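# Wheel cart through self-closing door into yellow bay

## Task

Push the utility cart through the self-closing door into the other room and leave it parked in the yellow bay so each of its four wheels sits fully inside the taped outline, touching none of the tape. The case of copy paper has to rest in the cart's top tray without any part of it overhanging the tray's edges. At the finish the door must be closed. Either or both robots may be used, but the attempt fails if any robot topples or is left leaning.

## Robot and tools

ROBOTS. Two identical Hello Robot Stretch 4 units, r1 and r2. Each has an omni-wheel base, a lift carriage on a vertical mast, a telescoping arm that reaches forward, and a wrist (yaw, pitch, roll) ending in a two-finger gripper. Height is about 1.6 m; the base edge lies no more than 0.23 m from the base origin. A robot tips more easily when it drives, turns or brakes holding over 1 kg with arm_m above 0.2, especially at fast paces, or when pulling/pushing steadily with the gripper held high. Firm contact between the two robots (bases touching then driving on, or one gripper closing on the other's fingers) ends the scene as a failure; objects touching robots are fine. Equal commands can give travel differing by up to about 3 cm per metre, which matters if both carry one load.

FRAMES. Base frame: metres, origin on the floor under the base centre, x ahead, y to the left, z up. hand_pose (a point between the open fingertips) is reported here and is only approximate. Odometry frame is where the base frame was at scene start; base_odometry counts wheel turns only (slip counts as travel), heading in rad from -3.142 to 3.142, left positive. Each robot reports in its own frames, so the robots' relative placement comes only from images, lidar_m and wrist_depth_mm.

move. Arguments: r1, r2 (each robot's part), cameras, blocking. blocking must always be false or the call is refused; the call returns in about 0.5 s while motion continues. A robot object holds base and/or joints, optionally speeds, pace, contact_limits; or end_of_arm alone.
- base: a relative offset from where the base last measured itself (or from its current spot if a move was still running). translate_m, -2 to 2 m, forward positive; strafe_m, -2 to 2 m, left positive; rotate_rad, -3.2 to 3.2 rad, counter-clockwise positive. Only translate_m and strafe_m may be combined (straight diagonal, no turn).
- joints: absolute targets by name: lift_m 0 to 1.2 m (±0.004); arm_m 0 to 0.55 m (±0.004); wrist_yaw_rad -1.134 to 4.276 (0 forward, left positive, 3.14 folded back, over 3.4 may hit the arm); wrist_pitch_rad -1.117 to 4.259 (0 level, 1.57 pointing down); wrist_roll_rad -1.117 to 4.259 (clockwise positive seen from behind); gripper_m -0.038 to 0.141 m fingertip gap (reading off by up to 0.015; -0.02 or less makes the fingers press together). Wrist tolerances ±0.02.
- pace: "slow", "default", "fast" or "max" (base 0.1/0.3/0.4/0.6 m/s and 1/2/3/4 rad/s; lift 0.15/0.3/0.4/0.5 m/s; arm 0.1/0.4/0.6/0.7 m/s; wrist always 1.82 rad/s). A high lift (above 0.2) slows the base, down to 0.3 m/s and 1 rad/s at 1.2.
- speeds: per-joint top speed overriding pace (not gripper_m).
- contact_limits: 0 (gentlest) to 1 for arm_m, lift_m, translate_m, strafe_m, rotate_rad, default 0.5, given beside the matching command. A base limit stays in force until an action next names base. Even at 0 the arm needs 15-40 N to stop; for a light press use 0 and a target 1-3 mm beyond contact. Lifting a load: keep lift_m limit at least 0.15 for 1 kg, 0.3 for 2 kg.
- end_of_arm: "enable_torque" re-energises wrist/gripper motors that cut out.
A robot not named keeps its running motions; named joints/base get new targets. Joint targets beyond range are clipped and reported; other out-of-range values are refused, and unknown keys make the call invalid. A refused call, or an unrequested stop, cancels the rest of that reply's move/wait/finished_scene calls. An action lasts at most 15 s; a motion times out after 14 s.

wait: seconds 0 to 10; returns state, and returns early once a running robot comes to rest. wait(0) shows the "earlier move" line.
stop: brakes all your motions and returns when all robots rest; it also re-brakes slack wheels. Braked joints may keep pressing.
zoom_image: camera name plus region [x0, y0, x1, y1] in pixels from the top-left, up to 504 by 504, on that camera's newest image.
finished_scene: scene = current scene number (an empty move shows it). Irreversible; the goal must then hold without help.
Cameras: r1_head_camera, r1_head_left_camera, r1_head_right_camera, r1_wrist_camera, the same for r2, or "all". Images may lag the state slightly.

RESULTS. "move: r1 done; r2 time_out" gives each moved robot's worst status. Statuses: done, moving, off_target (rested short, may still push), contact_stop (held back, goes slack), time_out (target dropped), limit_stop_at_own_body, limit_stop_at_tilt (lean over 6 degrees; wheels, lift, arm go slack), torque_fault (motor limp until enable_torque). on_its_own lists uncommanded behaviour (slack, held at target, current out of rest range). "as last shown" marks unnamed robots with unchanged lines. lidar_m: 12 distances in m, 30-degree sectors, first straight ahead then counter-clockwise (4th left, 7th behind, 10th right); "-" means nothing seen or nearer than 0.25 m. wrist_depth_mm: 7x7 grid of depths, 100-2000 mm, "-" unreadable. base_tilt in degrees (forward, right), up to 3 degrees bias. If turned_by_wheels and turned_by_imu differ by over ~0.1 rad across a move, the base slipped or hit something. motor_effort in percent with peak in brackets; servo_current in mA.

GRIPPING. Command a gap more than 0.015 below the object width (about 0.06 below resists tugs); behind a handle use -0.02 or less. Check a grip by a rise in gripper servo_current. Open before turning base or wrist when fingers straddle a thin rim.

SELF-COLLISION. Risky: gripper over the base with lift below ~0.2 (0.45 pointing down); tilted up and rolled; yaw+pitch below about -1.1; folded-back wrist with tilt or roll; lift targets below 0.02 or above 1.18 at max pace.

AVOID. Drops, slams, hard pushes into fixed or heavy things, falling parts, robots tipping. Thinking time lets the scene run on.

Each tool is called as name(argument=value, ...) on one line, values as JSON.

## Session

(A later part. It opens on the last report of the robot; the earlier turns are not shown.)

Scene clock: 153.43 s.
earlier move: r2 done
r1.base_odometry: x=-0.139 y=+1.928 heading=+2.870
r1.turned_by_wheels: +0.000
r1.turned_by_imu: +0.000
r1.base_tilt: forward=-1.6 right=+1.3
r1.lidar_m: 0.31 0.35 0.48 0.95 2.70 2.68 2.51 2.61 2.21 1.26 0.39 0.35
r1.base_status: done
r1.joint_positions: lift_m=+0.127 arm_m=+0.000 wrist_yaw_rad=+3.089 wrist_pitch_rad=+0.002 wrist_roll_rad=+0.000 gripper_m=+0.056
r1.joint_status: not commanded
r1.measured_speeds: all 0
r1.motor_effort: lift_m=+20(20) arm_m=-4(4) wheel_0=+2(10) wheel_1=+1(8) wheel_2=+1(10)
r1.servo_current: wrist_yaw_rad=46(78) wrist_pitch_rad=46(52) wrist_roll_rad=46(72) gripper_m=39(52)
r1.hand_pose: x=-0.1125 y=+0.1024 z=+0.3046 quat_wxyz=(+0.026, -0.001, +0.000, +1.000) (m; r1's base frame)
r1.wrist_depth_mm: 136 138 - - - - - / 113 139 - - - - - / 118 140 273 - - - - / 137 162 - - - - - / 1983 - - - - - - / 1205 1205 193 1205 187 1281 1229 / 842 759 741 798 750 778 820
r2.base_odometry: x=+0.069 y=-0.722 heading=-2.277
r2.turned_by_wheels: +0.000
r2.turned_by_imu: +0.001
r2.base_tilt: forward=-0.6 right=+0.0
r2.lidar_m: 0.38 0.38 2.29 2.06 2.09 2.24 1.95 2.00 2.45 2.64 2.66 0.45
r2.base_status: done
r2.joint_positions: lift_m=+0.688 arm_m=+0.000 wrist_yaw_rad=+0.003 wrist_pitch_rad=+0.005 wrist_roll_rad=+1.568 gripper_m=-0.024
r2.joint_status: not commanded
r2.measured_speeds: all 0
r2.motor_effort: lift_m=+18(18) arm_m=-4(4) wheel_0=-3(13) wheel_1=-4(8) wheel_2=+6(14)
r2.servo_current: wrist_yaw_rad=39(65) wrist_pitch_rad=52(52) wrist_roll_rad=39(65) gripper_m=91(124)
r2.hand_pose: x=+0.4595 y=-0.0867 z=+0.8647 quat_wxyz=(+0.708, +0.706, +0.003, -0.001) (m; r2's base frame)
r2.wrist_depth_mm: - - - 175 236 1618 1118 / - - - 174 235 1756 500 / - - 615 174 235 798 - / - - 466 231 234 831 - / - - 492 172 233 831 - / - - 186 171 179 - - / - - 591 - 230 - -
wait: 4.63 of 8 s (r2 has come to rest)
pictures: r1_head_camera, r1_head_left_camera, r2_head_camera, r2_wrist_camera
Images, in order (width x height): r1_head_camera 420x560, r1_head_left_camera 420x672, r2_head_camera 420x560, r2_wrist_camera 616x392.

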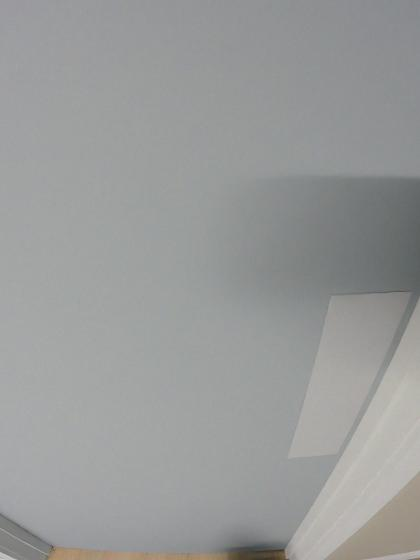

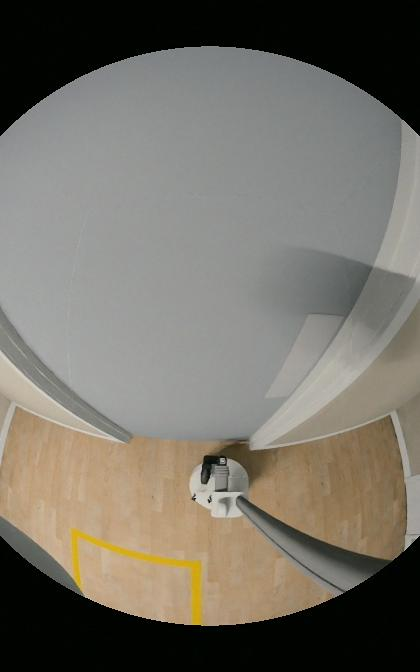

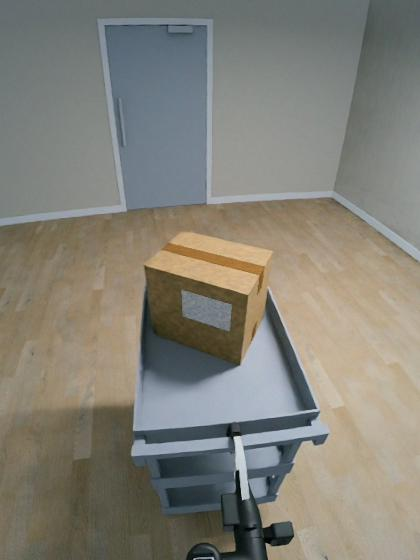

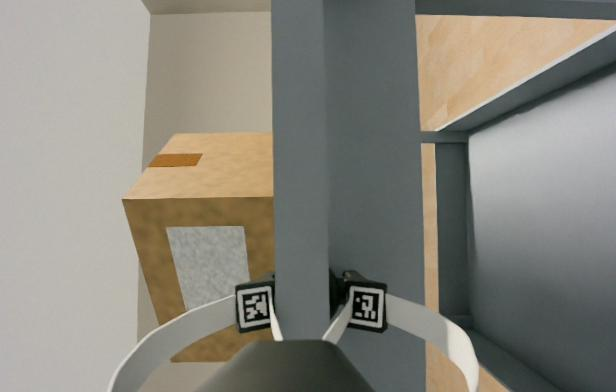

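move(blocking=false, r1={"base":{"translate_m":1.2},"pace":"slow","contact_limits":{"translate_m":0.7}})

wait(seconds=6, cameras=["r1_head_left_camera","r2_head_left_camera"])

Scene clock: 159.27 s.
move: r1 moving
r1.base_odometry: x=-0.151 y=+1.931 heading=+2.871
r1.turned_by_wheels: +0.000
r1.turned_by_imu: +0.000
r1.base_tilt: forward=-1.6 right=+1.3
r1.lidar_m: 0.32 0.33 0.47 0.88 2.68 2.66 2.53 2.66 2.22 1.23 0.36 0.34
r1.base_status: translate_m moving
r1.joint_positions: lift_m=+0.127 arm_m=+0.000 wrist_yaw_rad=+3.089 wrist_pitch_rad=+0.002 wrist_roll_rad=+0.000 gripper_m=+0.056
r1.joint_status: not commanded
r1.measured_speeds: translate_m=+0.049 strafe_m=-0.001 rotate_rad=+0.001 lift_m=+0.000 arm_m=+0.000 wrist_yaw_rad=+0.000 wrist_pitch_rad=+0.000 wrist_roll_rad=+0.000
r1.motor_effort: lift_m=+20(20) arm_m=-4(4) wheel_0=+5(8) wheel_1=+5(5) wheel_2=-5(6)
r1.servo_current: wrist_yaw_rad=46(65) wrist_pitch_rad=39(46) wrist_roll_rad=52(65) gripper_m=39(46)
r1.contact_limits: translate_m 0.7
r1.hand_pose: x=-0.1125 y=+0.1024 z=+0.3046 quat_wxyz=(+0.026, -0.001, +0.000, +1.000) (m; r1's base frame)
r1.wrist_depth_mm: 136 138 - - - - - / 113 139 - - - - - / 118 140 273 - - - - / 137 162 - - - - - / 1983 - - - - - - / 1182 1205 193 1205 188 1281 1229 / 842 750 741 798 750 778 820
r2: as last shown
r2.turned_by_imu: +0.000
r2.base_tilt: forward=-0.7 right=+0.1
r2.lidar_m: 0.37 0.41 2.32 2.06 2.08 2.23 1.98 2.01 2.48 2.64 2.68 0.45
r2.motor_effort: lift_m=+18(18) arm_m=-4(4) wheel_0=-3(4) wheel_1=-3(4) wheel_2=+6(6)
r2.servo_current: wrist_yaw_rad=59(65) wrist_pitch_rad=46(52) wrist_roll_rad=52(52) gripper_m=98(98)
r2.wrist_depth_mm: - - - 175 237 1661 1118 / - - - 175 236 1618 500 / - - 621 174 235 809 - / - - 466 232 233 831 - / - - 492 172 232 842 - / - - 186 170 179 - - / - - 585 - 231 - -
pictures: none

Scene clock: 165.27 s.
earlier move: r1 moving
r1.base_odometry: x=-0.717 y=+2.088 heading=+2.871
r1.turned_by_wheels: +0.000
r1.turned_by_imu: +0.002
r1.base_tilt: forward=-1.6 right=+1.3
r1.lidar_m: 0.25 0.25 0.25 0.25 0.66 3.29 3.15 0.34 0.30 0.66 2.13 2.90
r1.base_status: translate_m moving
r1.joint_positions: lift_m=+0.127 arm_m=+0.000 wrist_yaw_rad=+3.099 wrist_pitch_rad=+0.002 wrist_roll_rad=+0.000 gripper_m=+0.056
r1.joint_status: not commanded
r1.measured_speeds: translate_m=+0.102 strafe_m=+0.002 rotate_rad=-0.004 lift_m=+0.000 arm_m=+0.000 wrist_yaw_rad=+0.000 wrist_pitch_rad=+0.000 wrist_roll_rad=+0.000
r1.motor_effort: lift_m=+20(20) arm_m=+7(7) wheel_0=+7(19) wheel_1=+12(15) wheel_2=-12(17)
r1.servo_current: wrist_yaw_rad=65(78) wrist_pitch_rad=39(52) wrist_roll_rad=46(72) gripper_m=46(52)
r1.contact_limits: translate_m 0.7
r1.hand_pose: x=-0.1138 y=+0.0997 z=+0.3046 quat_wxyz=(+0.021, -0.001, +0.000, +1.000) (m; r1's base frame)
r1.wrist_depth_mm: - 136 - - - - - / - 136 - - - - - / 105 136 187 - - - - / 121 137 259 - - - - / 1661 - - - - - - / 1182 1182 194 1229 187 1182 1138 / 866 750 759 798 788 768 809
r2.base_odometry: x=+0.069 y=-0.722 heading=-2.277
r2.turned_by_wheels: +0.000
r2.turned_by_imu: +0.001
r2.base_tilt: forward=-0.7 right=+0.1
r2.lidar_m: 0.40 0.39 2.29 2.07 2.07 2.20 1.99 2.01 2.48 2.64 2.67 0.43
r2.base_status: not commanded
r2.joint_positions: lift_m=+0.688 arm_m=+0.000 wrist_yaw_rad=+0.003 wrist_pitch_rad=+0.005 wrist_roll_rad=+1.568 gripper_m=-0.024
r2.joint_status: not commanded
r2.measured_speeds: all 0
r2.motor_effort: lift_m=+18(18) arm_m=-4(4) wheel_0=-3(4) wheel_1=-4(4) wheel_2=+6(7)
r2.servo_current: wrist_yaw_rad=39(65) wrist_pitch_rad=46(52) wrist_roll_rad=46(65) gripper_m=91(104)
r2.hand_pose: x=+0.4595 y=-0.0867 z=+0.8647 quat_wxyz=(+0.708, +0.706, +0.003, -0.001) (m; r2's base frame)
r2.wrist_depth_mm: - - - 175 236 1618 1160 / - - - 175 236 1661 500 / - - 621 174 234 798 - / - - 462 233 233 831 - / - - 488 172 231 842 - / - - 185 171 179 - - / - - 585 - 230 - -
wait: 6.00 s; no rest
pictures: r1_head_left_camera, r2_head_left_camera
Images, in order (width x height): r1_head_left_camera 420x672, r2_head_left_camera 420x672.

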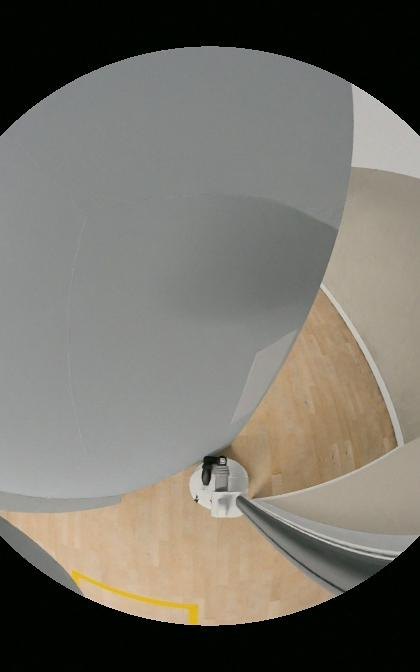

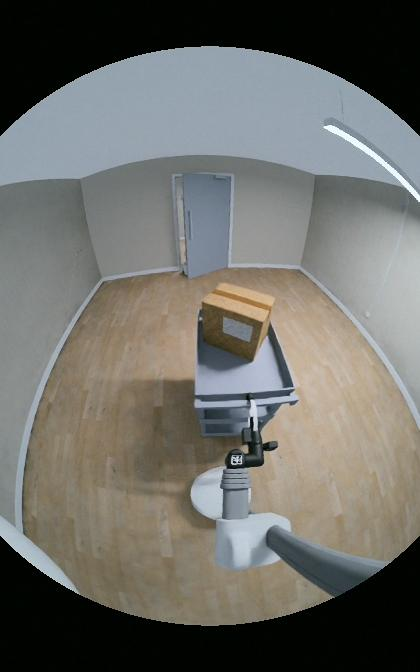

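move(blocking=false, r2={"base":{"rotate_rad":0.28},"pace":"slow"})

wait(seconds=3)

wait(seconds=7, cameras=["r1_head_left_camera","r1_head_right_camera","r2_head_camera","r2_head_left_camera","r2_wrist_camera"])

Scene clock: 176.20 s.
earlier move: r1 done
move: r2 moving
r1.base_odometry: x=-1.295 y=+2.249 heading=+2.871
r1.turned_by_wheels: +0.000
r1.turned_by_imu: -0.001
r1.base_tilt: forward=-1.6 right=+1.3
r1.lidar_m: 1.91 3.89 2.79 0.25 0.25 0.83 3.83 0.79 1.05 2.06 2.13 2.84
r1.base_status: done
r1.joint_positions: lift_m=+0.127 arm_m=+0.000 wrist_yaw_rad=+3.092 wrist_pitch_rad=+0.002 wrist_roll_rad=+0.000 gripper_m=+0.056
r1.joint_status: not commanded
r1.measured_speeds: all 0
r1.motor_effort: lift_m=+20(20) arm_m=+5(5) wheel_0=-1(1) wheel_1=+8(9) wheel_2=-4(4)
r1.servo_current: wrist_yaw_rad=52(59) wrist_pitch_rad=46(46) wrist_roll_rad=59(59) gripper_m=39(46)
r1.contact_limits: translate_m 0.7
r1.hand_pose: x=-0.1129 y=+0.1016 z=+0.3046 quat_wxyz=(+0.025, -0.001, +0.000, +1.000) (m; r1's base frame)
r1.wrist_depth_mm: - 137 - - - - 517 / - 137 - - - - 535 / 109 137 204 - - - 549 / 124 138 - - - - 564 / - 946 - - - - 564 / - 931 193 1205 187 1160 549 / 798 732 750 798 798 768 732
r2.base_odometry: x=+0.069 y=-0.722 heading=-2.153
r2.turned_by_wheels: +0.124
r2.turned_by_imu: +0.122
r2.base_tilt: forward=-0.6 right=+0.1
r2.lidar_m: 0.40 0.41 2.23 2.06 2.16 2.11 1.97 2.07 2.71 2.64 2.73 0.43
r2.base_status: rotate_rad moving
r2.joint_positions: lift_m=+0.688 arm_m=+0.000 wrist_yaw_rad=-0.006 wrist_pitch_rad=+0.005 wrist_roll_rad=+1.568 gripper_m=-0.024
r2.joint_status: not commanded
r2.measured_speeds: translate_m=+0.003 strafe_m=+0.002 rotate_rad=+0.483 lift_m=+0.000 arm_m=+0.000 wrist_yaw_rad=+0.000 wrist_pitch_rad=+0.000 wrist_roll_rad=+0.000
r2.motor_effort: lift_m=+18(18) arm_m=-4(4) wheel_0=-12(14) wheel_1=-7(9) wheel_2=-14(15)
r2.servo_current: wrist_yaw_rad=46(65) wrist_pitch_rad=46(46) wrist_roll_rad=46(59) gripper_m=91(98)
r2.hand_pose: x=+0.4588 y=-0.0892 z=+0.8647 quat_wxyz=(+0.708, +0.706, +0.000, -0.004) (m; r2's base frame)
r2.wrist_depth_mm: - - - 160 218 1618 1138 / - - - 162 221 741 - / - - 484 165 224 809 - / - 484 473 167 227 820 - / - - 530 168 230 831 - / - - 186 171 180 - - / - - - - 236 1576 -
pictures: none

Scene clock: 177.03 s.
earlier move: r2 done
r1.base_odometry: x=-1.295 y=+2.249 heading=+2.871
r1.turned_by_wheels: +0.000
r1.turned_by_imu: +0.000
r1.base_tilt: forward=-1.6 right=+1.3
r1.lidar_m: 1.90 3.91 2.82 0.25 0.27 0.82 3.84 0.79 1.11 2.05 2.11 2.88
r1.base_status: done
r1.joint_positions: lift_m=+0.127 arm_m=+0.000 wrist_yaw_rad=+3.092 wrist_pitch_rad=+0.002 wrist_roll_rad=+0.000 gripper_m=+0.056
r1.joint_status: not commanded
r1.measured_speeds: all 0
r1.motor_effort: lift_m=+20(20) arm_m=+5(5) wheel_0=-1(1) wheel_1=+8(9) wheel_2=-4(4)
r1.servo_current: wrist_yaw_rad=59(72) wrist_pitch_rad=39(46) wrist_roll_rad=39(65) gripper_m=39(52)
r1.contact_limits: translate_m 0.7
r1.hand_pose: x=-0.1129 y=+0.1016 z=+0.3046 quat_wxyz=(+0.025, -0.001, +0.000, +1.000) (m; r1's base frame)
r1.wrist_depth_mm: - 136 - - - - 512 / - 137 - - - - 544 / 109 138 203 - - - 554 / 124 138 - - - - 564 / - 946 - - - - 559 / - 931 193 1205 187 1138 549 / 809 750 750 798 788 778 723
r2.base_odometry: x=+0.069 y=-0.722 heading=-1.998
r2.turned_by_wheels: +0.154
r2.turned_by_imu: +0.150
r2.base_tilt: forward=-0.6 right=+0.0
r2.lidar_m: 0.41 2.68 2.14 2.06 2.28 2.04 1.97 2.16 2.72 2.64 2.88 0.40
r2.base_status: done
r2.joint_positions: lift_m=+0.688 arm_m=+0.000 wrist_yaw_rad=-0.001 wrist_pitch_rad=+0.005 wrist_roll_rad=+1.568 gripper_m=-0.024
r2.joint_status: not commanded
r2.measured_speeds: all 0
r2.motor_effort: lift_m=+18(18) arm_m=-4(4) wheel_0=-3(14) wheel_1=-5(9) wheel_2=-7(15)
r2.servo_current: wrist_yaw_rad=52(65) wrist_pitch_rad=46(52) wrist_roll_rad=52(59) gripper_m=91(98)
r2.hand_pose: x=+0.4592 y=-0.0878 z=+0.8647 quat_wxyz=(+0.708, +0.706, +0.001, -0.002) (m; r2's base frame)
r2.wrist_depth_mm: - 477 462 119 176 - - / - 407 410 126 184 - - / - 469 455 133 196 - - / - - 559 144 208 - - / - - - 154 224 - - / - - 186 167 178 1499 500 / - - - - 257 1661 1138
wait: 0.83 of 3 s (r2 has come to rest)
pictures: none

Scene clock: 184.03 s.
r1.base_odometry: x=-1.295 y=+2.249 heading=+2.871
r1.turned_by_wheels: +0.000
r1.turned_by_imu: +0.000
r1.base_tilt: forward=-1.6 right=+1.3
r1.lidar_m: 1.91 3.91 2.79 0.25 0.26 0.83 3.86 0.77 1.08 2.05 2.11 2.85
r1.base_status: done
r1.joint_positions: lift_m=+0.127 arm_m=+0.000 wrist_yaw_rad=+3.092 wrist_pitch_rad=+0.002 wrist_roll_rad=+0.000 gripper_m=+0.056
r1.joint_status: not commanded
r1.measured_speeds: all 0
r1.motor_effort: lift_m=+20(20) arm_m=+5(5) wheel_0=+0(1) wheel_1=+8(9) wheel_2=-4(4)
r1.servo_current: wrist_yaw_rad=26(72) wrist_pitch_rad=39(46) wrist_roll_rad=52(65) gripper_m=39(52)
r1.contact_limits: translate_m 0.7
r1.hand_pose: x=-0.1129 y=+0.1016 z=+0.3046 quat_wxyz=(+0.025, -0.001, +0.000, +1.000) (m; r1's base frame)
r1.wrist_depth_mm: - 136 - - - - 517 / - 137 - - - - 535 / 109 138 204 - - - 554 / 124 138 - - - - 564 / - 931 - - - - 559 / - 931 194 1205 188 1160 549 / 798 750 750 788 788 778 732
r2.base_odometry: x=+0.069 y=-0.722 heading=-1.998
r2.turned_by_wheels: +0.000
r2.turned_by_imu: +0.001
r2.base_tilt: forward=-0.6 right=+0.1
r2.lidar_m: 0.41 2.70 2.13 2.07 2.28 2.03 1.99 2.16 2.67 2.64 2.85 0.39
r2.base_status: done
r2.joint_positions: lift_m=+0.688 arm_m=+0.000 wrist_yaw_rad=-0.001 wrist_pitch_rad=+0.005 wrist_roll_rad=+1.568 gripper_m=-0.024
r2.joint_status: not commanded
r2.measured_speeds: all 0
r2.motor_effort: lift_m=+17(18) arm_m=-4(4) wheel_0=-3(14) wheel_1=-5(9) wheel_2=-7(15)
r2.servo_current: wrist_yaw_rad=46(65) wrist_pitch_rad=46(52) wrist_roll_rad=33(59) gripper_m=85(98)
r2.hand_pose: x=+0.4592 y=-0.0878 z=+0.8647 quat_wxyz=(+0.708, +0.706, +0.001, -0.002) (m; r2's base frame)
r2.wrist_depth_mm: - 480 466 119 176 - - / - 413 410 125 184 - - / - 469 459 134 196 - - / - - 554 144 208 - - / - - - 154 224 - - / - - 185 167 178 1499 500 / - - - - 257 1661 1182
wait: 7.00 s; at rest by 0.27 s
pictures: r1_head_left_camera, r1_head_right_camera, r2_head_camera, r2_head_left_camera, r2_wrist_camera
Images, in order (width x height): r1_head_left_camera 420x672, r1_head_right_camera 420x672, r2_head_camera 420x560, r2_head_left_camera 420x672, r2_wrist_camera 616x392.

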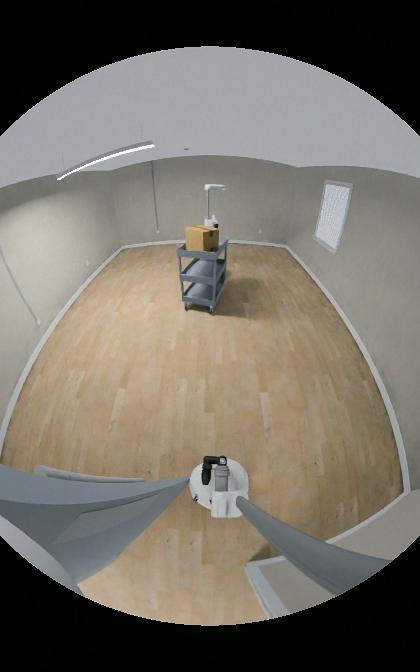

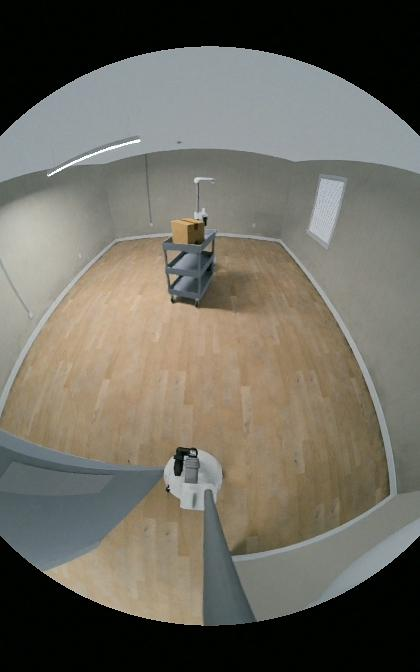

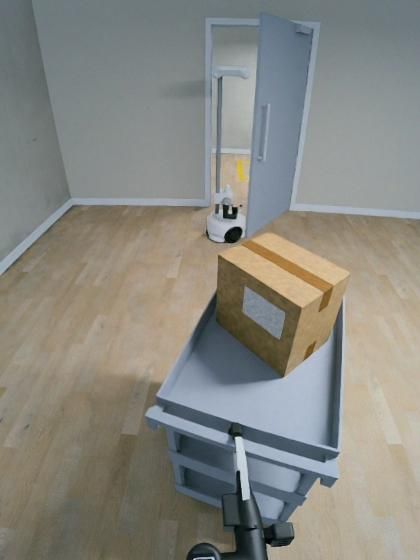

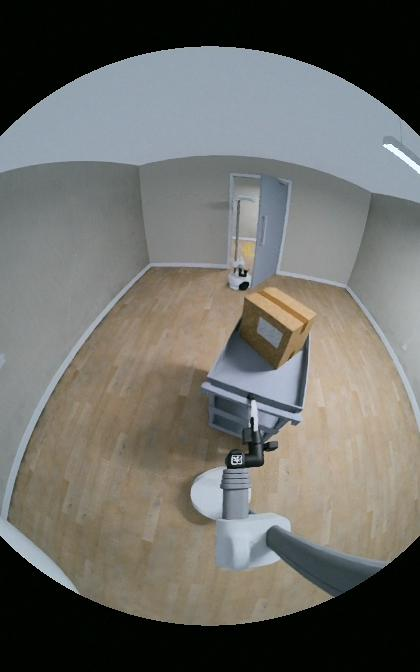

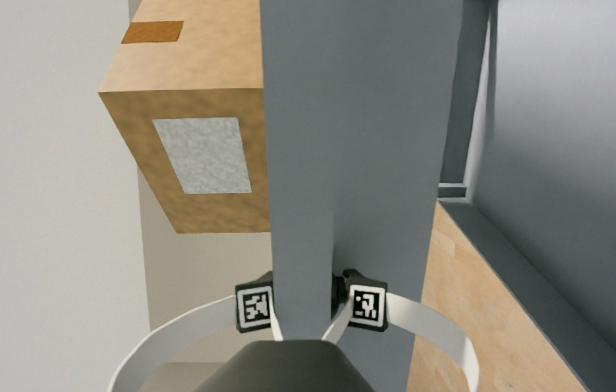

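move(blocking=false, r1={"base":{"strafe_m":0.9},"pace":"slow","contact_limits":{"strafe_m":0.7}}, r2={"base":{"translate_m":0.3,"strafe_m":-0.2},"pace":"slow"})

wait(seconds=5)

wait(seconds=8, cameras=["r1_head_left_camera","r2_head_camera","r2_head_left_camera","r2_wrist_camera"])

Scene clock: 203.13 s.
move: r1 moving; r2 moving
r1.base_odometry: x=-1.299 y=+2.235 heading=+2.870
r1.turned_by_wheels: +0.000
r1.turned_by_imu: -0.001
r1.base_tilt: forward=-1.6 right=+1.3
r1.lidar_m: 1.89 3.87 2.78 0.25 0.27 0.77 3.87 0.80 1.07 2.08 2.13 2.88
r1.base_status: strafe_m moving
r1.joint_positions: lift_m=+0.127 arm_m=+0.000 wrist_yaw_rad=+3.092 wrist_pitch_rad=+0.002 wrist_roll_rad=+0.000 gripper_m=+0.056
r1.joint_status: not commanded
r1.measured_speeds: translate_m=+0.000 strafe_m=+0.056 rotate_rad=-0.002 lift_m=+0.000 arm_m=+0.000 wrist_yaw_rad=+0.000 wrist_pitch_rad=+0.000 wrist_roll_rad=+0.000
r1.motor_effort: lift_m=+20(20) arm_m=+5(5) wheel_0=-17(18) wheel_1=+10(13) wheel_2=+1(2)
r1.servo_current: wrist_yaw_rad=46(59) wrist_pitch_rad=39(46) wrist_roll_rad=52(65) gripper_m=39(46)
r1.contact_limits: strafe_m 0.7
r1.hand_pose: x=-0.1129 y=+0.1016 z=+0.3046 quat_wxyz=(+0.025, -0.001, +0.000, +1.000) (m; r1's base frame)
r1.wrist_depth_mm: - 136 - - - - 488 / - 137 - - - - 504 / 110 138 203 - - - 521 / 124 138 - - - - 521 / - 904 - - - - 521 / - 1098 194 1182 187 1160 508 / 778 750 750 809 798 768 676
r2.base_odometry: x=+0.058 y=-0.730 heading=-1.999
r2.turned_by_wheels: -0.001
r2.turned_by_imu: +0.000
r2.base_tilt: forward=-0.7 right=+0.0
r2.lidar_m: 0.43 2.71 2.12 2.06 2.27 2.05 2.01 2.19 2.70 2.66 2.86 0.39
r2.base_status: translate_m moving; strafe_m moving
r2.joint_positions: lift_m=+0.688 arm_m=+0.000 wrist_yaw_rad=-0.001 wrist_pitch_rad=+0.005 wrist_roll_rad=+1.568 gripper_m=-0.024
r2.joint_status: not commanded
r2.measured_speeds: translate_m=+0.045 strafe_m=-0.030 rotate_rad=-0.001 lift_m=+0.000 arm_m=+0.000 wrist_yaw_rad=+0.000 wrist_pitch_rad=+0.000 wrist_roll_rad=+0.000
r2.motor_effort: lift_m=+18(18) arm_m=-4(4) wheel_0=+11(11) wheel_1=-5(6) wheel_2=-11(13)
r2.servo_current: wrist_yaw_rad=52(65) wrist_pitch_rad=46(52) wrist_roll_rad=52(59) gripper_m=91(98)
r2.hand_pose: x=+0.4592 y=-0.0878 z=+0.8647 quat_wxyz=(+0.708, +0.706, +0.001, -0.002) (m; r2's base frame)
r2.wrist_depth_mm: - 480 466 118 175 - - / - 413 407 125 184 - - / - 469 455 133 195 - - / - - 554 143 209 - - / - - - 154 224 - - / - - 185 166 178 1499 500 / - - - - 258 1661 1182
pictures: none

Scene clock: 207.43 s.
earlier move: r1 moving; r2 done
r1.base_odometry: x=-1.412 y=+1.828 heading=+2.870
r1.turned_by_wheels: +0.000
r1.turned_by_imu: +0.001
r1.base_tilt: forward=-1.6 right=+1.3
r1.lidar_m: 1.58 0.26 0.25 - 0.25 0.34 3.83 1.00 1.10 2.49 2.59 3.45
r1.base_status: strafe_m moving
r1.joint_positions: lift_m=+0.127 arm_m=+0.000 wrist_yaw_rad=+3.092 wrist_pitch_rad=+0.002 wrist_roll_rad=+0.000 gripper_m=+0.056
r1.joint_status: not commanded
r1.measured_speeds: translate_m=-0.001 strafe_m=+0.099 rotate_rad=+0.005 lift_m=+0.000 arm_m=+0.000 wrist_yaw_rad=+0.000 wrist_pitch_rad=+0.000 wrist_roll_rad=+0.000
r1.motor_effort: lift_m=+20(20) arm_m=+5(5) wheel_0=-12(18) wheel_1=+10(13) wheel_2=-2(3)
r1.servo_current: wrist_yaw_rad=52(78) wrist_pitch_rad=46(52) wrist_roll_rad=59(65) gripper_m=33(52)
r1.contact_limits: strafe_m 0.7
r1.hand_pose: x=-0.1129 y=+0.1016 z=+0.3046 quat_wxyz=(+0.025, -0.001, +0.000, +1.000) (m; r1's base frame)
r1.wrist_depth_mm: - 137 - - 521 253 176 / - 137 - - 535 257 178 / 109 138 204 - 535 259 179 / 124 138 - - 544 260 179 / 1661 - - - 549 260 180 / 1205 1205 194 1205 187 260 179 / 854 750 750 798 462 219 179
r2.base_odometry: x=-0.237 y=-0.912 heading=-1.999
r2.turned_by_wheels: +0.000
r2.turned_by_imu: +0.002
r2.base_tilt: forward=-0.7 right=+0.1
r2.lidar_m: 0.43 2.93 2.29 2.23 2.44 2.36 2.31 2.51 2.51 2.48 2.69 0.35
r2.base_status: done
r2.joint_positions: lift_m=+0.688 arm_m=+0.000 wrist_yaw_rad=+0.001 wrist_pitch_rad=+0.005 wrist_roll_rad=+1.568 gripper_m=-0.024
r2.joint_status: not commanded
r2.measured_speeds: all 0
r2.motor_effort: lift_m=+18(18) arm_m=-4(4) wheel_0=+5(14) wheel_1=-5(6) wheel_2=-5(13)
r2.servo_current: wrist_yaw_rad=46(65) wrist_pitch_rad=46(52) wrist_roll_rad=46(65) gripper_m=91(98)
r2.hand_pose: x=+0.4594 y=-0.0871 z=+0.8647 quat_wxyz=(+0.708, +0.706, +0.002, -0.001) (m; r2's base frame)
r2.wrist_depth_mm: - 359 366 - 149 - - / - 407 410 102 162 - - / - - 517 109 178 - - / - - - 124 198 - - / - - - 137 220 1661 512 / - - 185 160 178 1464 477 / - - - - 351 357 1182
wait: 4.30 of 5 s (r2 has come to rest)
pictures: none

Scene clock: 211.57 s.
earlier move: r1 contact_stop
r1.base_odometry: x=-1.493 y=+1.540 heading=+2.878
r1.turned_by_wheels: +0.008
r1.turned_by_imu: -0.014
r1.base_tilt: forward=-1.6 right=+1.2
r1.lidar_m: 1.61 2.97 0.25 - 0.25 0.25 0.45 3.88 1.24 2.71 2.80 3.77
r1.base_status: strafe_m contact_stop (by the wheels' count: +0.736 of +0.900)
r1.joint_positions: lift_m=+0.127 arm_m=+0.000 wrist_yaw_rad=+3.092 wrist_pitch_rad=+0.002 wrist_roll_rad=+0.000 gripper_m=+0.056
r1.joint_status: not commanded
r1.measured_speeds: all 0
r1.on_its_own: the wheels are slack since a contact_stop
r1.motor_effort: lift_m=+20(20) arm_m=+4(5) wheel_0=+0(31) wheel_1=+0(33) wheel_2=+0(13)
r1.servo_current: wrist_yaw_rad=59(78) wrist_pitch_rad=52(52) wrist_roll_rad=52(72) gripper_m=39(52)
r1.contact_limits: strafe_m 0.7
r1.hand_pose: x=-0.1128 y=+0.1017 z=+0.3046 quat_wxyz=(+0.025, -0.001, +0.000, +1.000) (m; r1's base frame)
r1.wrist_depth_mm: - 137 - 415 281 195 - / - 138 - 418 301 196 - / 111 138 216 466 286 196 160 / 125 141 - 466 287 197 160 / 1756 - - 469 289 198 160 / 1182 1229 193 473 191 198 160 / 854 750 759 142 272 181 -
r2.base_odometry: x=-0.237 y=-0.912 heading=-1.999
r2.turned_by_wheels: +0.000
r2.turned_by_imu: +0.001
r2.base_tilt: forward=-0.7 right=+0.1
r2.lidar_m: 0.44 2.88 2.30 2.21 2.43 2.37 2.32 2.50 2.52 2.48 2.68 0.35
r2.base_status: done
r2.joint_positions: lift_m=+0.688 arm_m=+0.000 wrist_yaw_rad=+0.001 wrist_pitch_rad=+0.005 wrist_roll_rad=+1.568 gripper_m=-0.024
r2.joint_status: not commanded
r2.measured_speeds: all 0
r2.motor_effort: lift_m=+18(18) arm_m=-4(4) wheel_0=+4(14) wheel_1=-5(6) wheel_2=-5(13)
r2.servo_current: wrist_yaw_rad=59(65) wrist_pitch_rad=46(52) wrist_roll_rad=46(65) gripper_m=85(98)
r2.hand_pose: x=+0.4594 y=-0.0871 z=+0.8647 quat_wxyz=(+0.708, +0.706, +0.002, -0.001) (m; r2's base frame)
r2.wrist_depth_mm: - 362 366 - 148 - - / - 407 404 102 162 - - / - - 517 109 178 - - / - - - 124 197 - - / - - - 137 220 1661 517 / - - 185 160 179 1499 466 / - - - - 351 359 1182
wait: 4.13 of 8 s (r1 has come to rest)
pictures: r1_head_left_camera, r2_head_camera, r2_head_left_camera, r2_wrist_camera
Images, in order (width x height): r1_head_left_camera 420x672, r2_head_camera 420x560, r2_head_left_camera 420x672, r2_wrist_camera 616x392.

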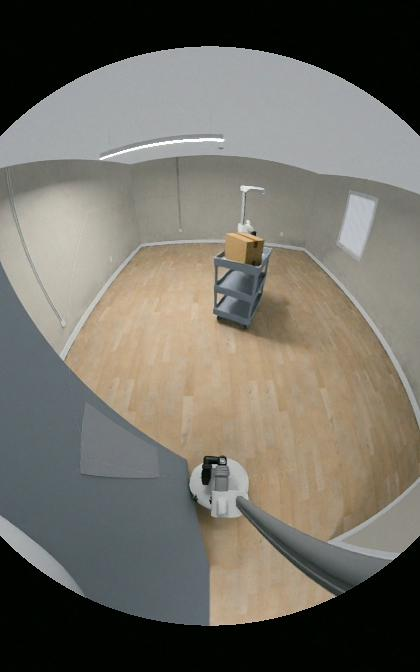

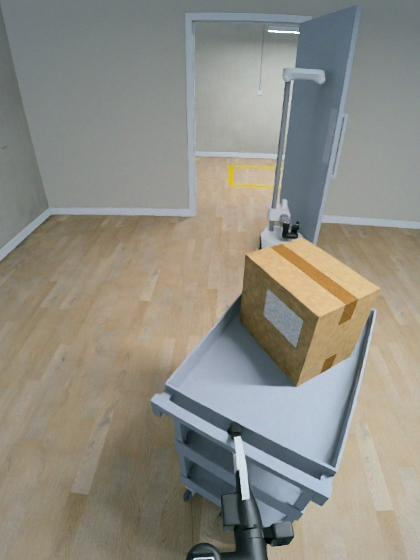

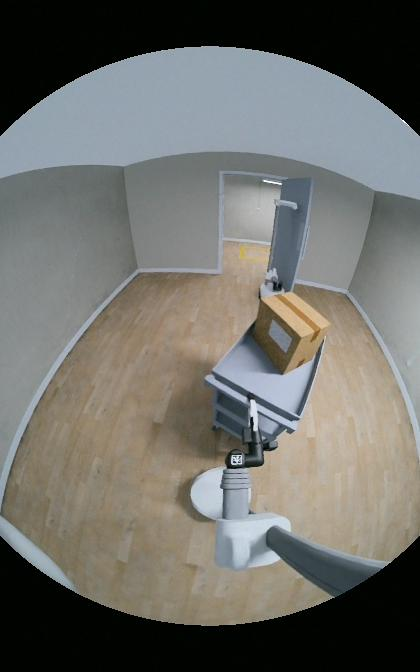

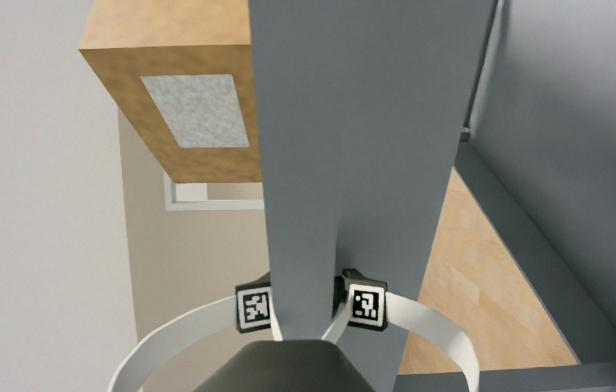

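move(blocking=false, r1={"base":{"strafe_m":-0.01},"pace":"slow","contact_limits":{"strafe_m":0.8}}, r2={"base":{"strafe_m":-0.35},"pace":"slow"})

wait(seconds=1)

wait(seconds=6, cameras=["r1_head_left_camera","r2_head_camera","r2_wrist_camera"])

Scene clock: 255.10 s.
move: r1 moving; r2 moving
r1.base_odometry: x=-1.490 y=+1.549 heading=+2.878
r1.turned_by_wheels: +0.000
r1.turned_by_imu: -0.001
r1.base_tilt: forward=-1.6 right=+1.3
r1.lidar_m: 1.58 2.99 0.25 - 0.25 0.25 0.47 3.89 1.22 2.69 2.82 3.72
r1.base_status: strafe_m moving
r1.joint_positions: lift_m=+0.127 arm_m=+0.000 wrist_yaw_rad=+3.092 wrist_pitch_rad=+0.002 wrist_roll_rad=+0.000 gripper_m=+0.056
r1.joint_status: not commanded
r1.measured_speeds: translate_m=+0.000 strafe_m=-0.011 rotate_rad=+0.002 lift_m=+0.000 arm_m=+0.000 wrist_yaw_rad=+0.000 wrist_pitch_rad=+0.000 wrist_roll_rad=+0.000
r1.motor_effort: lift_m=+20(20) arm_m=+4(4) wheel_0=-5(6) wheel_1=-1(5) wheel_2=+0(1)
r1.servo_current: wrist_yaw_rad=52(65) wrist_pitch_rad=39(46) wrist_roll_rad=52(52) gripper_m=39(46)
r1.contact_limits: strafe_m 0.8
r1.hand_pose: x=-0.1128 y=+0.1017 z=+0.3046 quat_wxyz=(+0.025, -0.001, +0.000, +1.000) (m; r1's base frame)
r1.wrist_depth_mm: - 137 - 462 283 195 - / - 138 - 473 287 195 - / 111 138 218 473 289 197 159 / 125 142 - 477 290 198 160 / 1708 - - 480 293 198 160 / 1205 1229 193 484 191 198 160 / 854 759 768 143 274 181 -
r2.base_odometry: x=-0.250 y=-0.906 heading=-1.998
r2.turned_by_wheels: +0.000
r2.turned_by_imu: +0.001
r2.base_tilt: forward=-0.7 right=+0.1
r2.lidar_m: 0.43 2.93 2.31 2.23 2.45 2.36 2.30 2.52 2.48 2.47 2.68 0.35
r2.base_status: strafe_m moving
r2.joint_positions: lift_m=+0.688 arm_m=+0.000 wrist_yaw_rad=+0.003 wrist_pitch_rad=+0.005 wrist_roll_rad=+1.568 gripper_m=-0.024
r2.joint_status: not commanded
r2.measured_speeds: translate_m=+0.001 strafe_m=-0.056 rotate_rad=-0.004 lift_m=+0.000 arm_m=+0.000 wrist_yaw_rad=+0.001 wrist_pitch_rad=+0.000 wrist_roll_rad=+0.000
r2.motor_effort: lift_m=+18(18) arm_m=-4(4) wheel_0=+10(14) wheel_1=-7(9) wheel_2=-1(3)
r2.servo_current: wrist_yaw_rad=46(59) wrist_pitch_rad=46(46) wrist_roll_rad=59(59) gripper_m=91(91)
r2.hand_pose: x=+0.4595 y=-0.0867 z=+0.8647 quat_wxyz=(+0.708, +0.706, +0.003, -0.001) (m; r2's base frame)
r2.wrist_depth_mm: - 362 366 - 147 - - / - 402 404 - 161 - - / - - 508 109 177 - - / - - - 121 196 - - / - - - 135 219 1708 521 / - - 188 154 179 1576 466 / - - - - 353 362 1160
pictures: none

Scene clock: 255.47 s.
earlier move: r1 done; r2 moving
r1.base_odometry: x=-1.490 y=+1.549 heading=+2.878
r1.turned_by_wheels: +0.000
r1.turned_by_imu: +0.000
r1.base_tilt: forward=-1.6 right=+1.3
r1.lidar_m: 1.61 2.98 0.25 - 0.25 0.25 0.46 3.88 1.22 2.67 2.83 3.71
r1.base_status: done
r1.joint_positions: lift_m=+0.127 arm_m=+0.000 wrist_yaw_rad=+3.092 wrist_pitch_rad=+0.002 wrist_roll_rad=+0.000 gripper_m=+0.056
r1.joint_status: not commanded
r1.measured_speeds: all 0
r1.motor_effort: lift_m=+20(20) arm_m=+4(4) wheel_0=-4(6) wheel_1=-1(5) wheel_2=+0(1)
r1.servo_current: wrist_yaw_rad=39(72) wrist_pitch_rad=46(46) wrist_roll_rad=65(65) gripper_m=39(46)
r1.contact_limits: strafe_m 0.8
r1.hand_pose: x=-0.1128 y=+0.1017 z=+0.3046 quat_wxyz=(+0.025, -0.001, +0.000, +1.000) (m; r1's base frame)
r1.wrist_depth_mm: - 137 - 462 285 195 - / - 138 - 466 287 195 - / 111 138 217 473 289 197 160 / 125 141 - 480 291 198 160 / 1661 - - 484 291 198 160 / 1182 1205 193 488 191 199 160 / 854 741 768 143 274 180 -
r2.base_odometry: x=-0.276 y=-0.894 heading=-1.998
r2.turned_by_wheels: +0.000
r2.turned_by_imu: +0.000
r2.base_tilt: forward=-0.7 right=+0.1
r2.lidar_m: 0.41 2.94 2.35 2.24 2.46 2.36 2.32 2.51 2.49 2.45 2.62 0.36
r2.base_status: strafe_m moving
r2.joint_positions: lift_m=+0.688 arm_m=+0.000 wrist_yaw_rad=+0.003 wrist_pitch_rad=+0.005 wrist_roll_rad=+1.568 gripper_m=-0.024
r2.joint_status: not commanded
r2.measured_speeds: translate_m=+0.000 strafe_m=-0.099 rotate_rad=+0.003 lift_m=+0.000 arm_m=+0.000 wrist_yaw_rad=+0.000 wrist_pitch_rad=+0.000 wrist_roll_rad=+0.000
r2.motor_effort: lift_m=+17(18) arm_m=-4(4) wheel_0=+11(14) wheel_1=-7(9) wheel_2=+0(3)
r2.servo_current: wrist_yaw_rad=33(59) wrist_pitch_rad=52(52) wrist_roll_rad=52(59) gripper_m=98(98)
r2.hand_pose: x=+0.4595 y=-0.0867 z=+0.8647 quat_wxyz=(+0.708, +0.706, +0.003, -0.001) (m; r2's base frame)
r2.wrist_depth_mm: - 375 377 - 151 - - / - 397 404 103 165 - - / - - 500 111 180 - - / - - - 127 198 - - / - - - 138 220 1661 - / - - 187 160 178 1576 477 / - - - - - 1661 1138
wait: 0.37 of 1 s (r1 has come to rest)
pictures: none

Scene clock: 259.23 s.
earlier move: r2 done
r1.base_odometry: x=-1.490 y=+1.549 heading=+2.878
r1.turned_by_wheels: +0.000
r1.turned_by_imu: +0.000
r1.base_tilt: forward=-1.6 right=+1.3
r1.lidar_m: 1.54 2.98 0.25 - 0.25 0.25 0.44 3.87 1.21 2.68 2.82 3.75
r1.base_status: done
r1.joint_positions: lift_m=+0.127 arm_m=+0.000 wrist_yaw_rad=+3.092 wrist_pitch_rad=+0.002 wrist_roll_rad=+0.000 gripper_m=+0.056
r1.joint_status: not commanded
r1.measured_speeds: all 0
r1.motor_effort: lift_m=+20(20) arm_m=+4(4) wheel_0=-3(6) wheel_1=-1(5) wheel_2=+0(1)
r1.servo_current: wrist_yaw_rad=39(78) wrist_pitch_rad=39(52) wrist_roll_rad=59(78) gripper_m=39(52)
r1.contact_limits: strafe_m 0.8
r1.hand_pose: x=-0.1128 y=+0.1017 z=+0.3046 quat_wxyz=(+0.025, -0.001, +0.000, +1.000) (m; r1's base frame)
r1.wrist_depth_mm: - 137 - 466 285 195 - / - 138 - 469 289 196 - / 111 138 217 473 289 197 160 / 125 142 - 477 291 198 160 / 1708 - - 480 291 199 160 / 1205 1229 194 484 191 199 160 / 842 750 750 143 274 181 -
r2.base_odometry: x=-0.555 y=-0.767 heading=-1.999
r2.turned_by_wheels: -0.001
r2.turned_by_imu: +0.000
r2.base_tilt: forward=-0.7 right=+0.1
r2.lidar_m: 0.40 0.47 2.62 2.56 2.82 2.38 2.34 2.56 2.18 2.13 2.33 0.41
r2.base_status: done
r2.joint_positions: lift_m=+0.688 arm_m=+0.000 wrist_yaw_rad=+0.003 wrist_pitch_rad=+0.005 wrist_roll_rad=+1.568 gripper_m=-0.024
r2.joint_status: not commanded
r2.measured_speeds: all 0
r2.motor_effort: lift_m=+17(18) arm_m=-4(4) wheel_0=+3(14) wheel_1=-5(9) wheel_2=+0(3)
r2.servo_current: wrist_yaw_rad=52(65) wrist_pitch_rad=46(52) wrist_roll_rad=39(65) gripper_m=91(98)
r2.hand_pose: x=+0.4595 y=-0.0867 z=+0.8647 quat_wxyz=(+0.708, +0.706, +0.003, -0.001) (m; r2's base frame)
r2.wrist_depth_mm: - - - 134 189 - - / - 504 466 139 198 - - / - 445 436 146 208 - - / - - 508 153 216 - - / - - 609 163 227 - - / - - 186 169 178 1576 - / - - - - - 1708 480
wait: 3.77 of 6 s (r2 has come to rest)
pictures: r1_head_left_camera, r2_head_camera, r2_wrist_camera
Images, in order (width x height): r1_head_left_camera 420x672, r2_head_camera 420x560, r2_wrist_camera 616x392.

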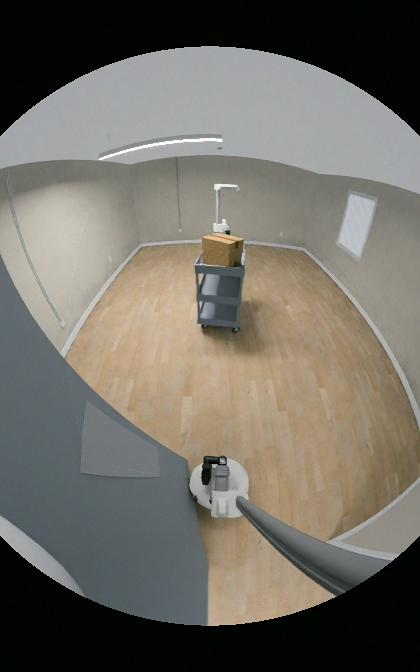

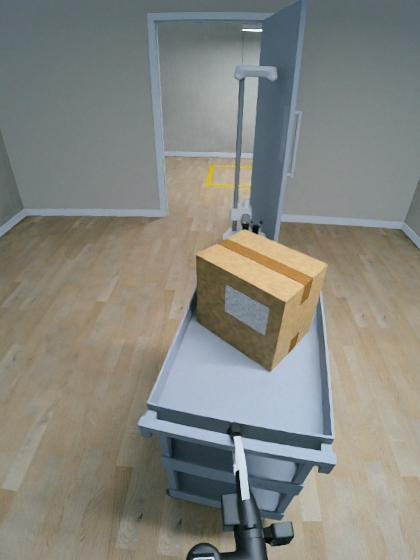

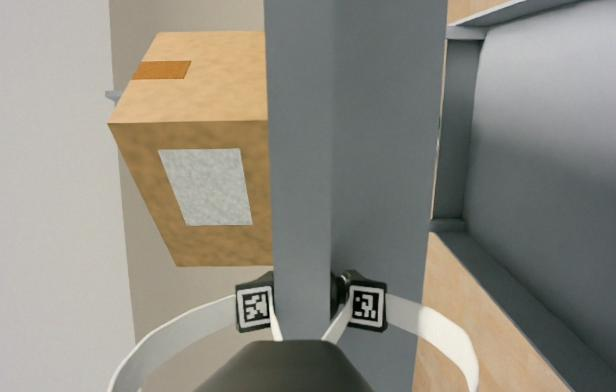

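move(blocking=false, r2={"base":{"strafe_m":-0.5,"translate_m":0.04},"pace":"slow"})

wait(seconds=7)

move(blocking=false, r2={"base":{"rotate_rad":0.5},"pace":"slow"})

wait(seconds=4, cameras=["r1_head_left_camera","r2_head_camera","r2_wrist_camera"])

Scene clock: 276.20 s.
move: r2 moving
r1: as last shown
r1.lidar_m: 1.54 2.96 0.25 - 0.25 0.25 0.47 3.89 1.21 2.71 2.83 3.74
r1.motor_effort: lift_m=+20(20) arm_m=+4(4) wheel_0=-3(4) wheel_1=-1(1) wheel_2=+0(0)
r1.servo_current: wrist_yaw_rad=46(59) wrist_pitch_rad=46(52) wrist_roll_rad=46(59) gripper_m=46(46)
r1.contact_limits: strafe_m 0.8
r1.wrist_depth_mm: - 137 - 466 283 195 - / - 137 - 473 289 195 - / 111 138 217 473 291 196 159 / 125 141 - 480 291 198 159 / 1756 - - 480 291 198 160 / 1205 1182 193 488 191 199 160 / 842 759 759 143 274 181 -
r2.base_odometry: x=-0.568 y=-0.762 heading=-1.999
r2.turned_by_wheels: +0.000
r2.turned_by_imu: +0.000
r2.base_tilt: forward=-0.7 right=+0.1
r2.lidar_m: 0.40 0.47 2.66 2.60 2.85 2.39 2.36 2.54 2.18 2.14 2.34 0.41
r2.base_status: translate_m moving; strafe_m moving
r2.joint_positions: lift_m=+0.688 arm_m=+0.000 wrist_yaw_rad=+0.003 wrist_pitch_rad=+0.005 wrist_roll_rad=+1.568 gripper_m=-0.024
r2.joint_status: not commanded
r2.measured_speeds: translate_m=+0.005 strafe_m=-0.054 rotate_rad=-0.003 lift_m=+0.000 arm_m=+0.000 wrist_yaw_rad=+0.000 wrist_pitch_rad=+0.000 wrist_roll_rad=+0.000
r2.motor_effort: lift_m=+18(18) arm_m=-4(4) wheel_0=+10(11) wheel_1=-7(8) wheel_2=-6(6)
r2.servo_current: wrist_yaw_rad=52(59) wrist_pitch_rad=46(52) wrist_roll_rad=46(52) gripper_m=78(91)
r2.hand_pose: x=+0.4595 y=-0.0867 z=+0.8647 quat_wxyz=(+0.708, +0.706, +0.003, -0.001) (m; r2's base frame)
r2.wrist_depth_mm: - - - 134 190 - - / - 512 473 140 198 - - / - 442 433 146 208 - - / - - 504 154 216 - - / - - 603 163 226 - - / - - 186 169 180 1576 - / - - - - - 1661 466
pictures: none

Scene clock: 281.90 s.
earlier move: r2 done
r1.base_odometry: x=-1.490 y=+1.549 heading=+2.878
r1.turned_by_wheels: +0.000
r1.turned_by_imu: +0.000
r1.base_tilt: forward=-1.6 right=+1.3
r1.lidar_m: 1.45 1.47 0.25 - 0.25 0.26 0.41 3.88 1.21 2.71 2.83 3.73
r1.base_status: not commanded
r1.joint_positions: lift_m=+0.127 arm_m=+0.000 wrist_yaw_rad=+3.092 wrist_pitch_rad=+0.002 wrist_roll_rad=+0.000 gripper_m=+0.056
r1.joint_status: not commanded
r1.measured_speeds: all 0
r1.motor_effort: lift_m=+20(20) arm_m=+4(4) wheel_0=-3(5) wheel_1=-1(1) wheel_2=+0(0)
r1.servo_current: wrist_yaw_rad=72(78) wrist_pitch_rad=39(52) wrist_roll_rad=26(65) gripper_m=33(52)
r1.contact_limits: strafe_m 0.8
r1.hand_pose: x=-0.1128 y=+0.1017 z=+0.3046 quat_wxyz=(+0.025, -0.001, +0.000, +1.000) (m; r1's base frame)
r1.wrist_depth_mm: - 137 - 469 283 194 - / - 138 - 469 289 195 - / 111 138 216 473 290 196 160 / 125 142 - 484 291 198 160 / 1708 - - 480 293 198 160 / 1182 1182 194 480 190 198 160 / 842 750 750 143 273 181 -
r2.base_odometry: x=-1.026 y=-0.596 heading=-1.999
r2.turned_by_wheels: +0.000
r2.turned_by_imu: +0.002
r2.base_tilt: forward=-0.7 right=+0.0
r2.lidar_m: 0.36 0.37 3.17 3.08 3.15 2.50 2.44 2.14 1.68 1.66 1.80 0.46
r2.base_status: done
r2.joint_positions: lift_m=+0.688 arm_m=+0.000 wrist_yaw_rad=+0.003 wrist_pitch_rad=+0.005 wrist_roll_rad=+1.569 gripper_m=-0.024
r2.joint_status: not commanded
r2.measured_speeds: all 0
r2.motor_effort: lift_m=+18(18) arm_m=-4(4) wheel_0=+6(12) wheel_1=-4(9) wheel_2=-4(8)
r2.servo_current: wrist_yaw_rad=46(59) wrist_pitch_rad=39(52) wrist_roll_rad=46(59) gripper_m=91(98)
r2.hand_pose: x=+0.4595 y=-0.0867 z=+0.8647 quat_wxyz=(+0.708, +0.706, +0.003, -0.001) (m; r2's base frame)
r2.wrist_depth_mm: - - - 199 266 297 294 / - - - 194 256 1661 1138 / - - - 187 249 1661 - / - - 549 182 242 - - / - 477 473 178 236 831 - / - - 187 171 179 - - / - - 525 - 224 - -
wait: 5.70 of 7 s (r2 has come to rest)
pictures: none

Scene clock: 282.40 s.
move: r2 moving
r1: as last shown
r1.lidar_m: 1.46 1.46 0.25 - 0.25 0.25 0.45 3.86 1.20 2.72 2.85 3.73
r1.motor_effort: lift_m=+20(20) arm_m=+4(4) wheel_0=-4(5) wheel_1=-1(1) wheel_2=+0(0)
r1.servo_current: wrist_yaw_rad=39(59) wrist_pitch_rad=46(46) wrist_roll_rad=65(65) gripper_m=46(52)
r1.contact_limits: strafe_m 0.8
r1.wrist_depth_mm: - 137 - 466 285 195 - / - 137 - 469 287 196 - / 111 138 216 473 287 196 159 / 125 142 - 477 290 198 160 / 1708 - - 484 290 198 160 / 1205 1205 193 492 190 199 160 / 842 759 759 143 274 181 -
r2.base_odometry: x=-1.026 y=-0.596 heading=-1.875
r2.turned_by_wheels: +0.124
r2.turned_by_imu: +0.120
r2.base_tilt: forward=-0.7 right=+0.1
r2.lidar_m: 0.39 0.41 3.12 3.06 2.90 2.46 2.46 1.96 1.65 1.64 1.91 0.41
r2.base_status: rotate_rad moving
r2.joint_positions: lift_m=+0.688 arm_m=+0.000 wrist_yaw_rad=-0.008 wrist_pitch_rad=+0.005 wrist_roll_rad=+1.569 gripper_m=-0.024
r2.joint_status: not commanded
r2.measured_speeds: translate_m=+0.002 strafe_m=+0.000 rotate_rad=+0.489 lift_m=+0.000 arm_m=+0.000 wrist_yaw_rad=+0.000 wrist_pitch_rad=+0.000 wrist_roll_rad=+0.000
r2.motor_effort: lift_m=+18(18) arm_m=-4(4) wheel_0=-12(12) wheel_1=-9(9) wheel_2=-15(15)
r2.servo_current: wrist_yaw_rad=59(65) wrist_pitch_rad=46(46) wrist_roll_rad=46(59) gripper_m=85(91)
r2.hand_pose: x=+0.4586 y=-0.0897 z=+0.8647 quat_wxyz=(+0.708, +0.706, -0.001, -0.005) (m; r2's base frame)
r2.wrist_depth_mm: - - - 180 243 1661 1160 / - - - 178 239 1661 521 / - - 640 176 236 809 - / - - 466 233 235 831 - / - - 488 173 232 831 - / - - 187 170 180 - - / - - 580 - 227 - -
pictures: none

Scene clock: 283.60 s.
earlier move: r2 done
r1.base_odometry: x=-1.490 y=+1.549 heading=+2.878
r1.turned_by_wheels: +0.000
r1.turned_by_imu: +0.000
r1.base_tilt: forward=-1.6 right=+1.3
r1.lidar_m: 1.49 1.51 0.25 - 0.25 0.25 0.48 3.86 1.21 2.71 2.81 3.73
r1.base_status: not commanded
r1.joint_positions: lift_m=+0.127 arm_m=+0.000 wrist_yaw_rad=+3.092 wrist_pitch_rad=+0.002 wrist_roll_rad=+0.000 gripper_m=+0.056
r1.joint_status: not commanded
r1.measured_speeds: all 0
r1.motor_effort: lift_m=+20(20) arm_m=+4(4) wheel_0=-4(5) wheel_1=-1(1) wheel_2=+0(0)
r1.servo_current: wrist_yaw_rad=52(65) wrist_pitch_rad=33(52) wrist_roll_rad=52(65) gripper_m=33(52)
r1.contact_limits: strafe_m 0.8
r1.hand_pose: x=-0.1128 y=+0.1017 z=+0.3046 quat_wxyz=(+0.025, -0.001, +0.000, +1.000) (m; r1's base frame)
r1.wrist_depth_mm: - 137 - 466 283 195 - / - 137 - 469 287 196 - / 111 138 218 473 289 197 160 / 125 141 - 477 293 198 160 / 1708 - - 484 290 199 160 / 1182 1205 193 488 190 198 160 / 866 759 750 143 274 181 -
r2.base_odometry: x=-1.026 y=-0.596 heading=-1.500
r2.turned_by_wheels: +0.375
r2.turned_by_imu: +0.364
r2.base_tilt: forward=-0.7 right=+0.1
r2.lidar_m: 0.42 3.17 3.08 3.24 2.50 2.45 2.20 1.70 1.66 1.76 2.56 0.36
r2.base_status: done
r2.joint_positions: lift_m=+0.688 arm_m=+0.000 wrist_yaw_rad=-0.005 wrist_pitch_rad=+0.005 wrist_roll_rad=+1.569 gripper_m=-0.024
r2.joint_status: not commanded
r2.measured_speeds: all 0
r2.motor_effort: lift_m=+18(18) arm_m=-4(4) wheel_0=-7(12) wheel_1=-6(10) wheel_2=-4(15)
r2.servo_current: wrist_yaw_rad=52(65) wrist_pitch_rad=39(52) wrist_roll_rad=46(59) gripper_m=91(91)
r2.hand_pose: x=+0.4588 y=-0.0889 z=+0.8647 quat_wxyz=(+0.708, +0.706, +0.000, -0.004) (m; r2's base frame)
r2.wrist_depth_mm: - 362 368 - 150 - - / - 407 407 103 163 - - / - - 508 110 180 - - / - - - 126 198 - - / - - - 139 221 1661 521 / - - 186 162 179 1464 469 / - - - - 349 357 1182
wait: 1.20 of 4 s (r2 has come to rest)
pictures: r1_head_left_camera, r2_head_camera, r2_wrist_camera
Images, in order (width x height): r1_head_left_camera 420x672, r2_head_camera 420x560, r2_wrist_camera 616x392.

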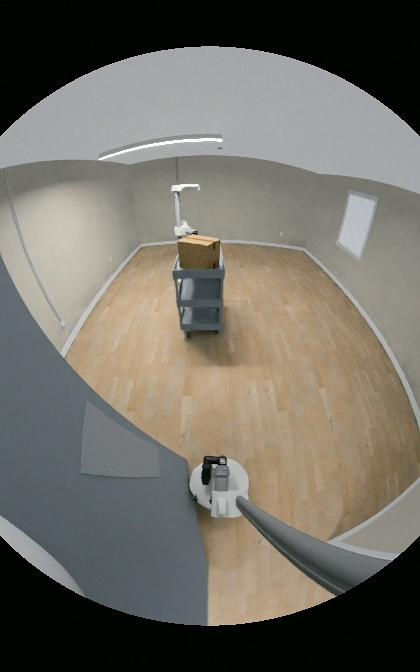

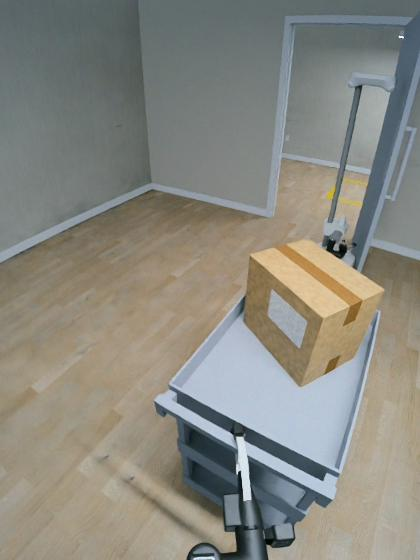

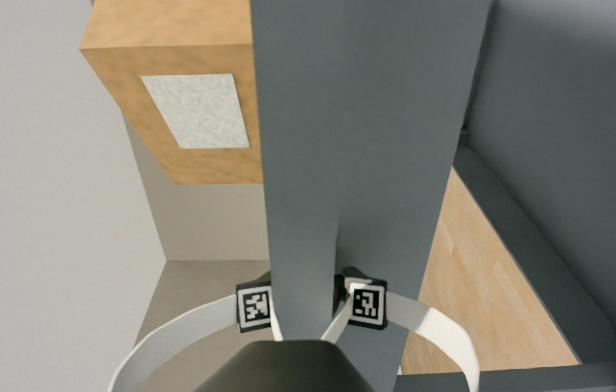

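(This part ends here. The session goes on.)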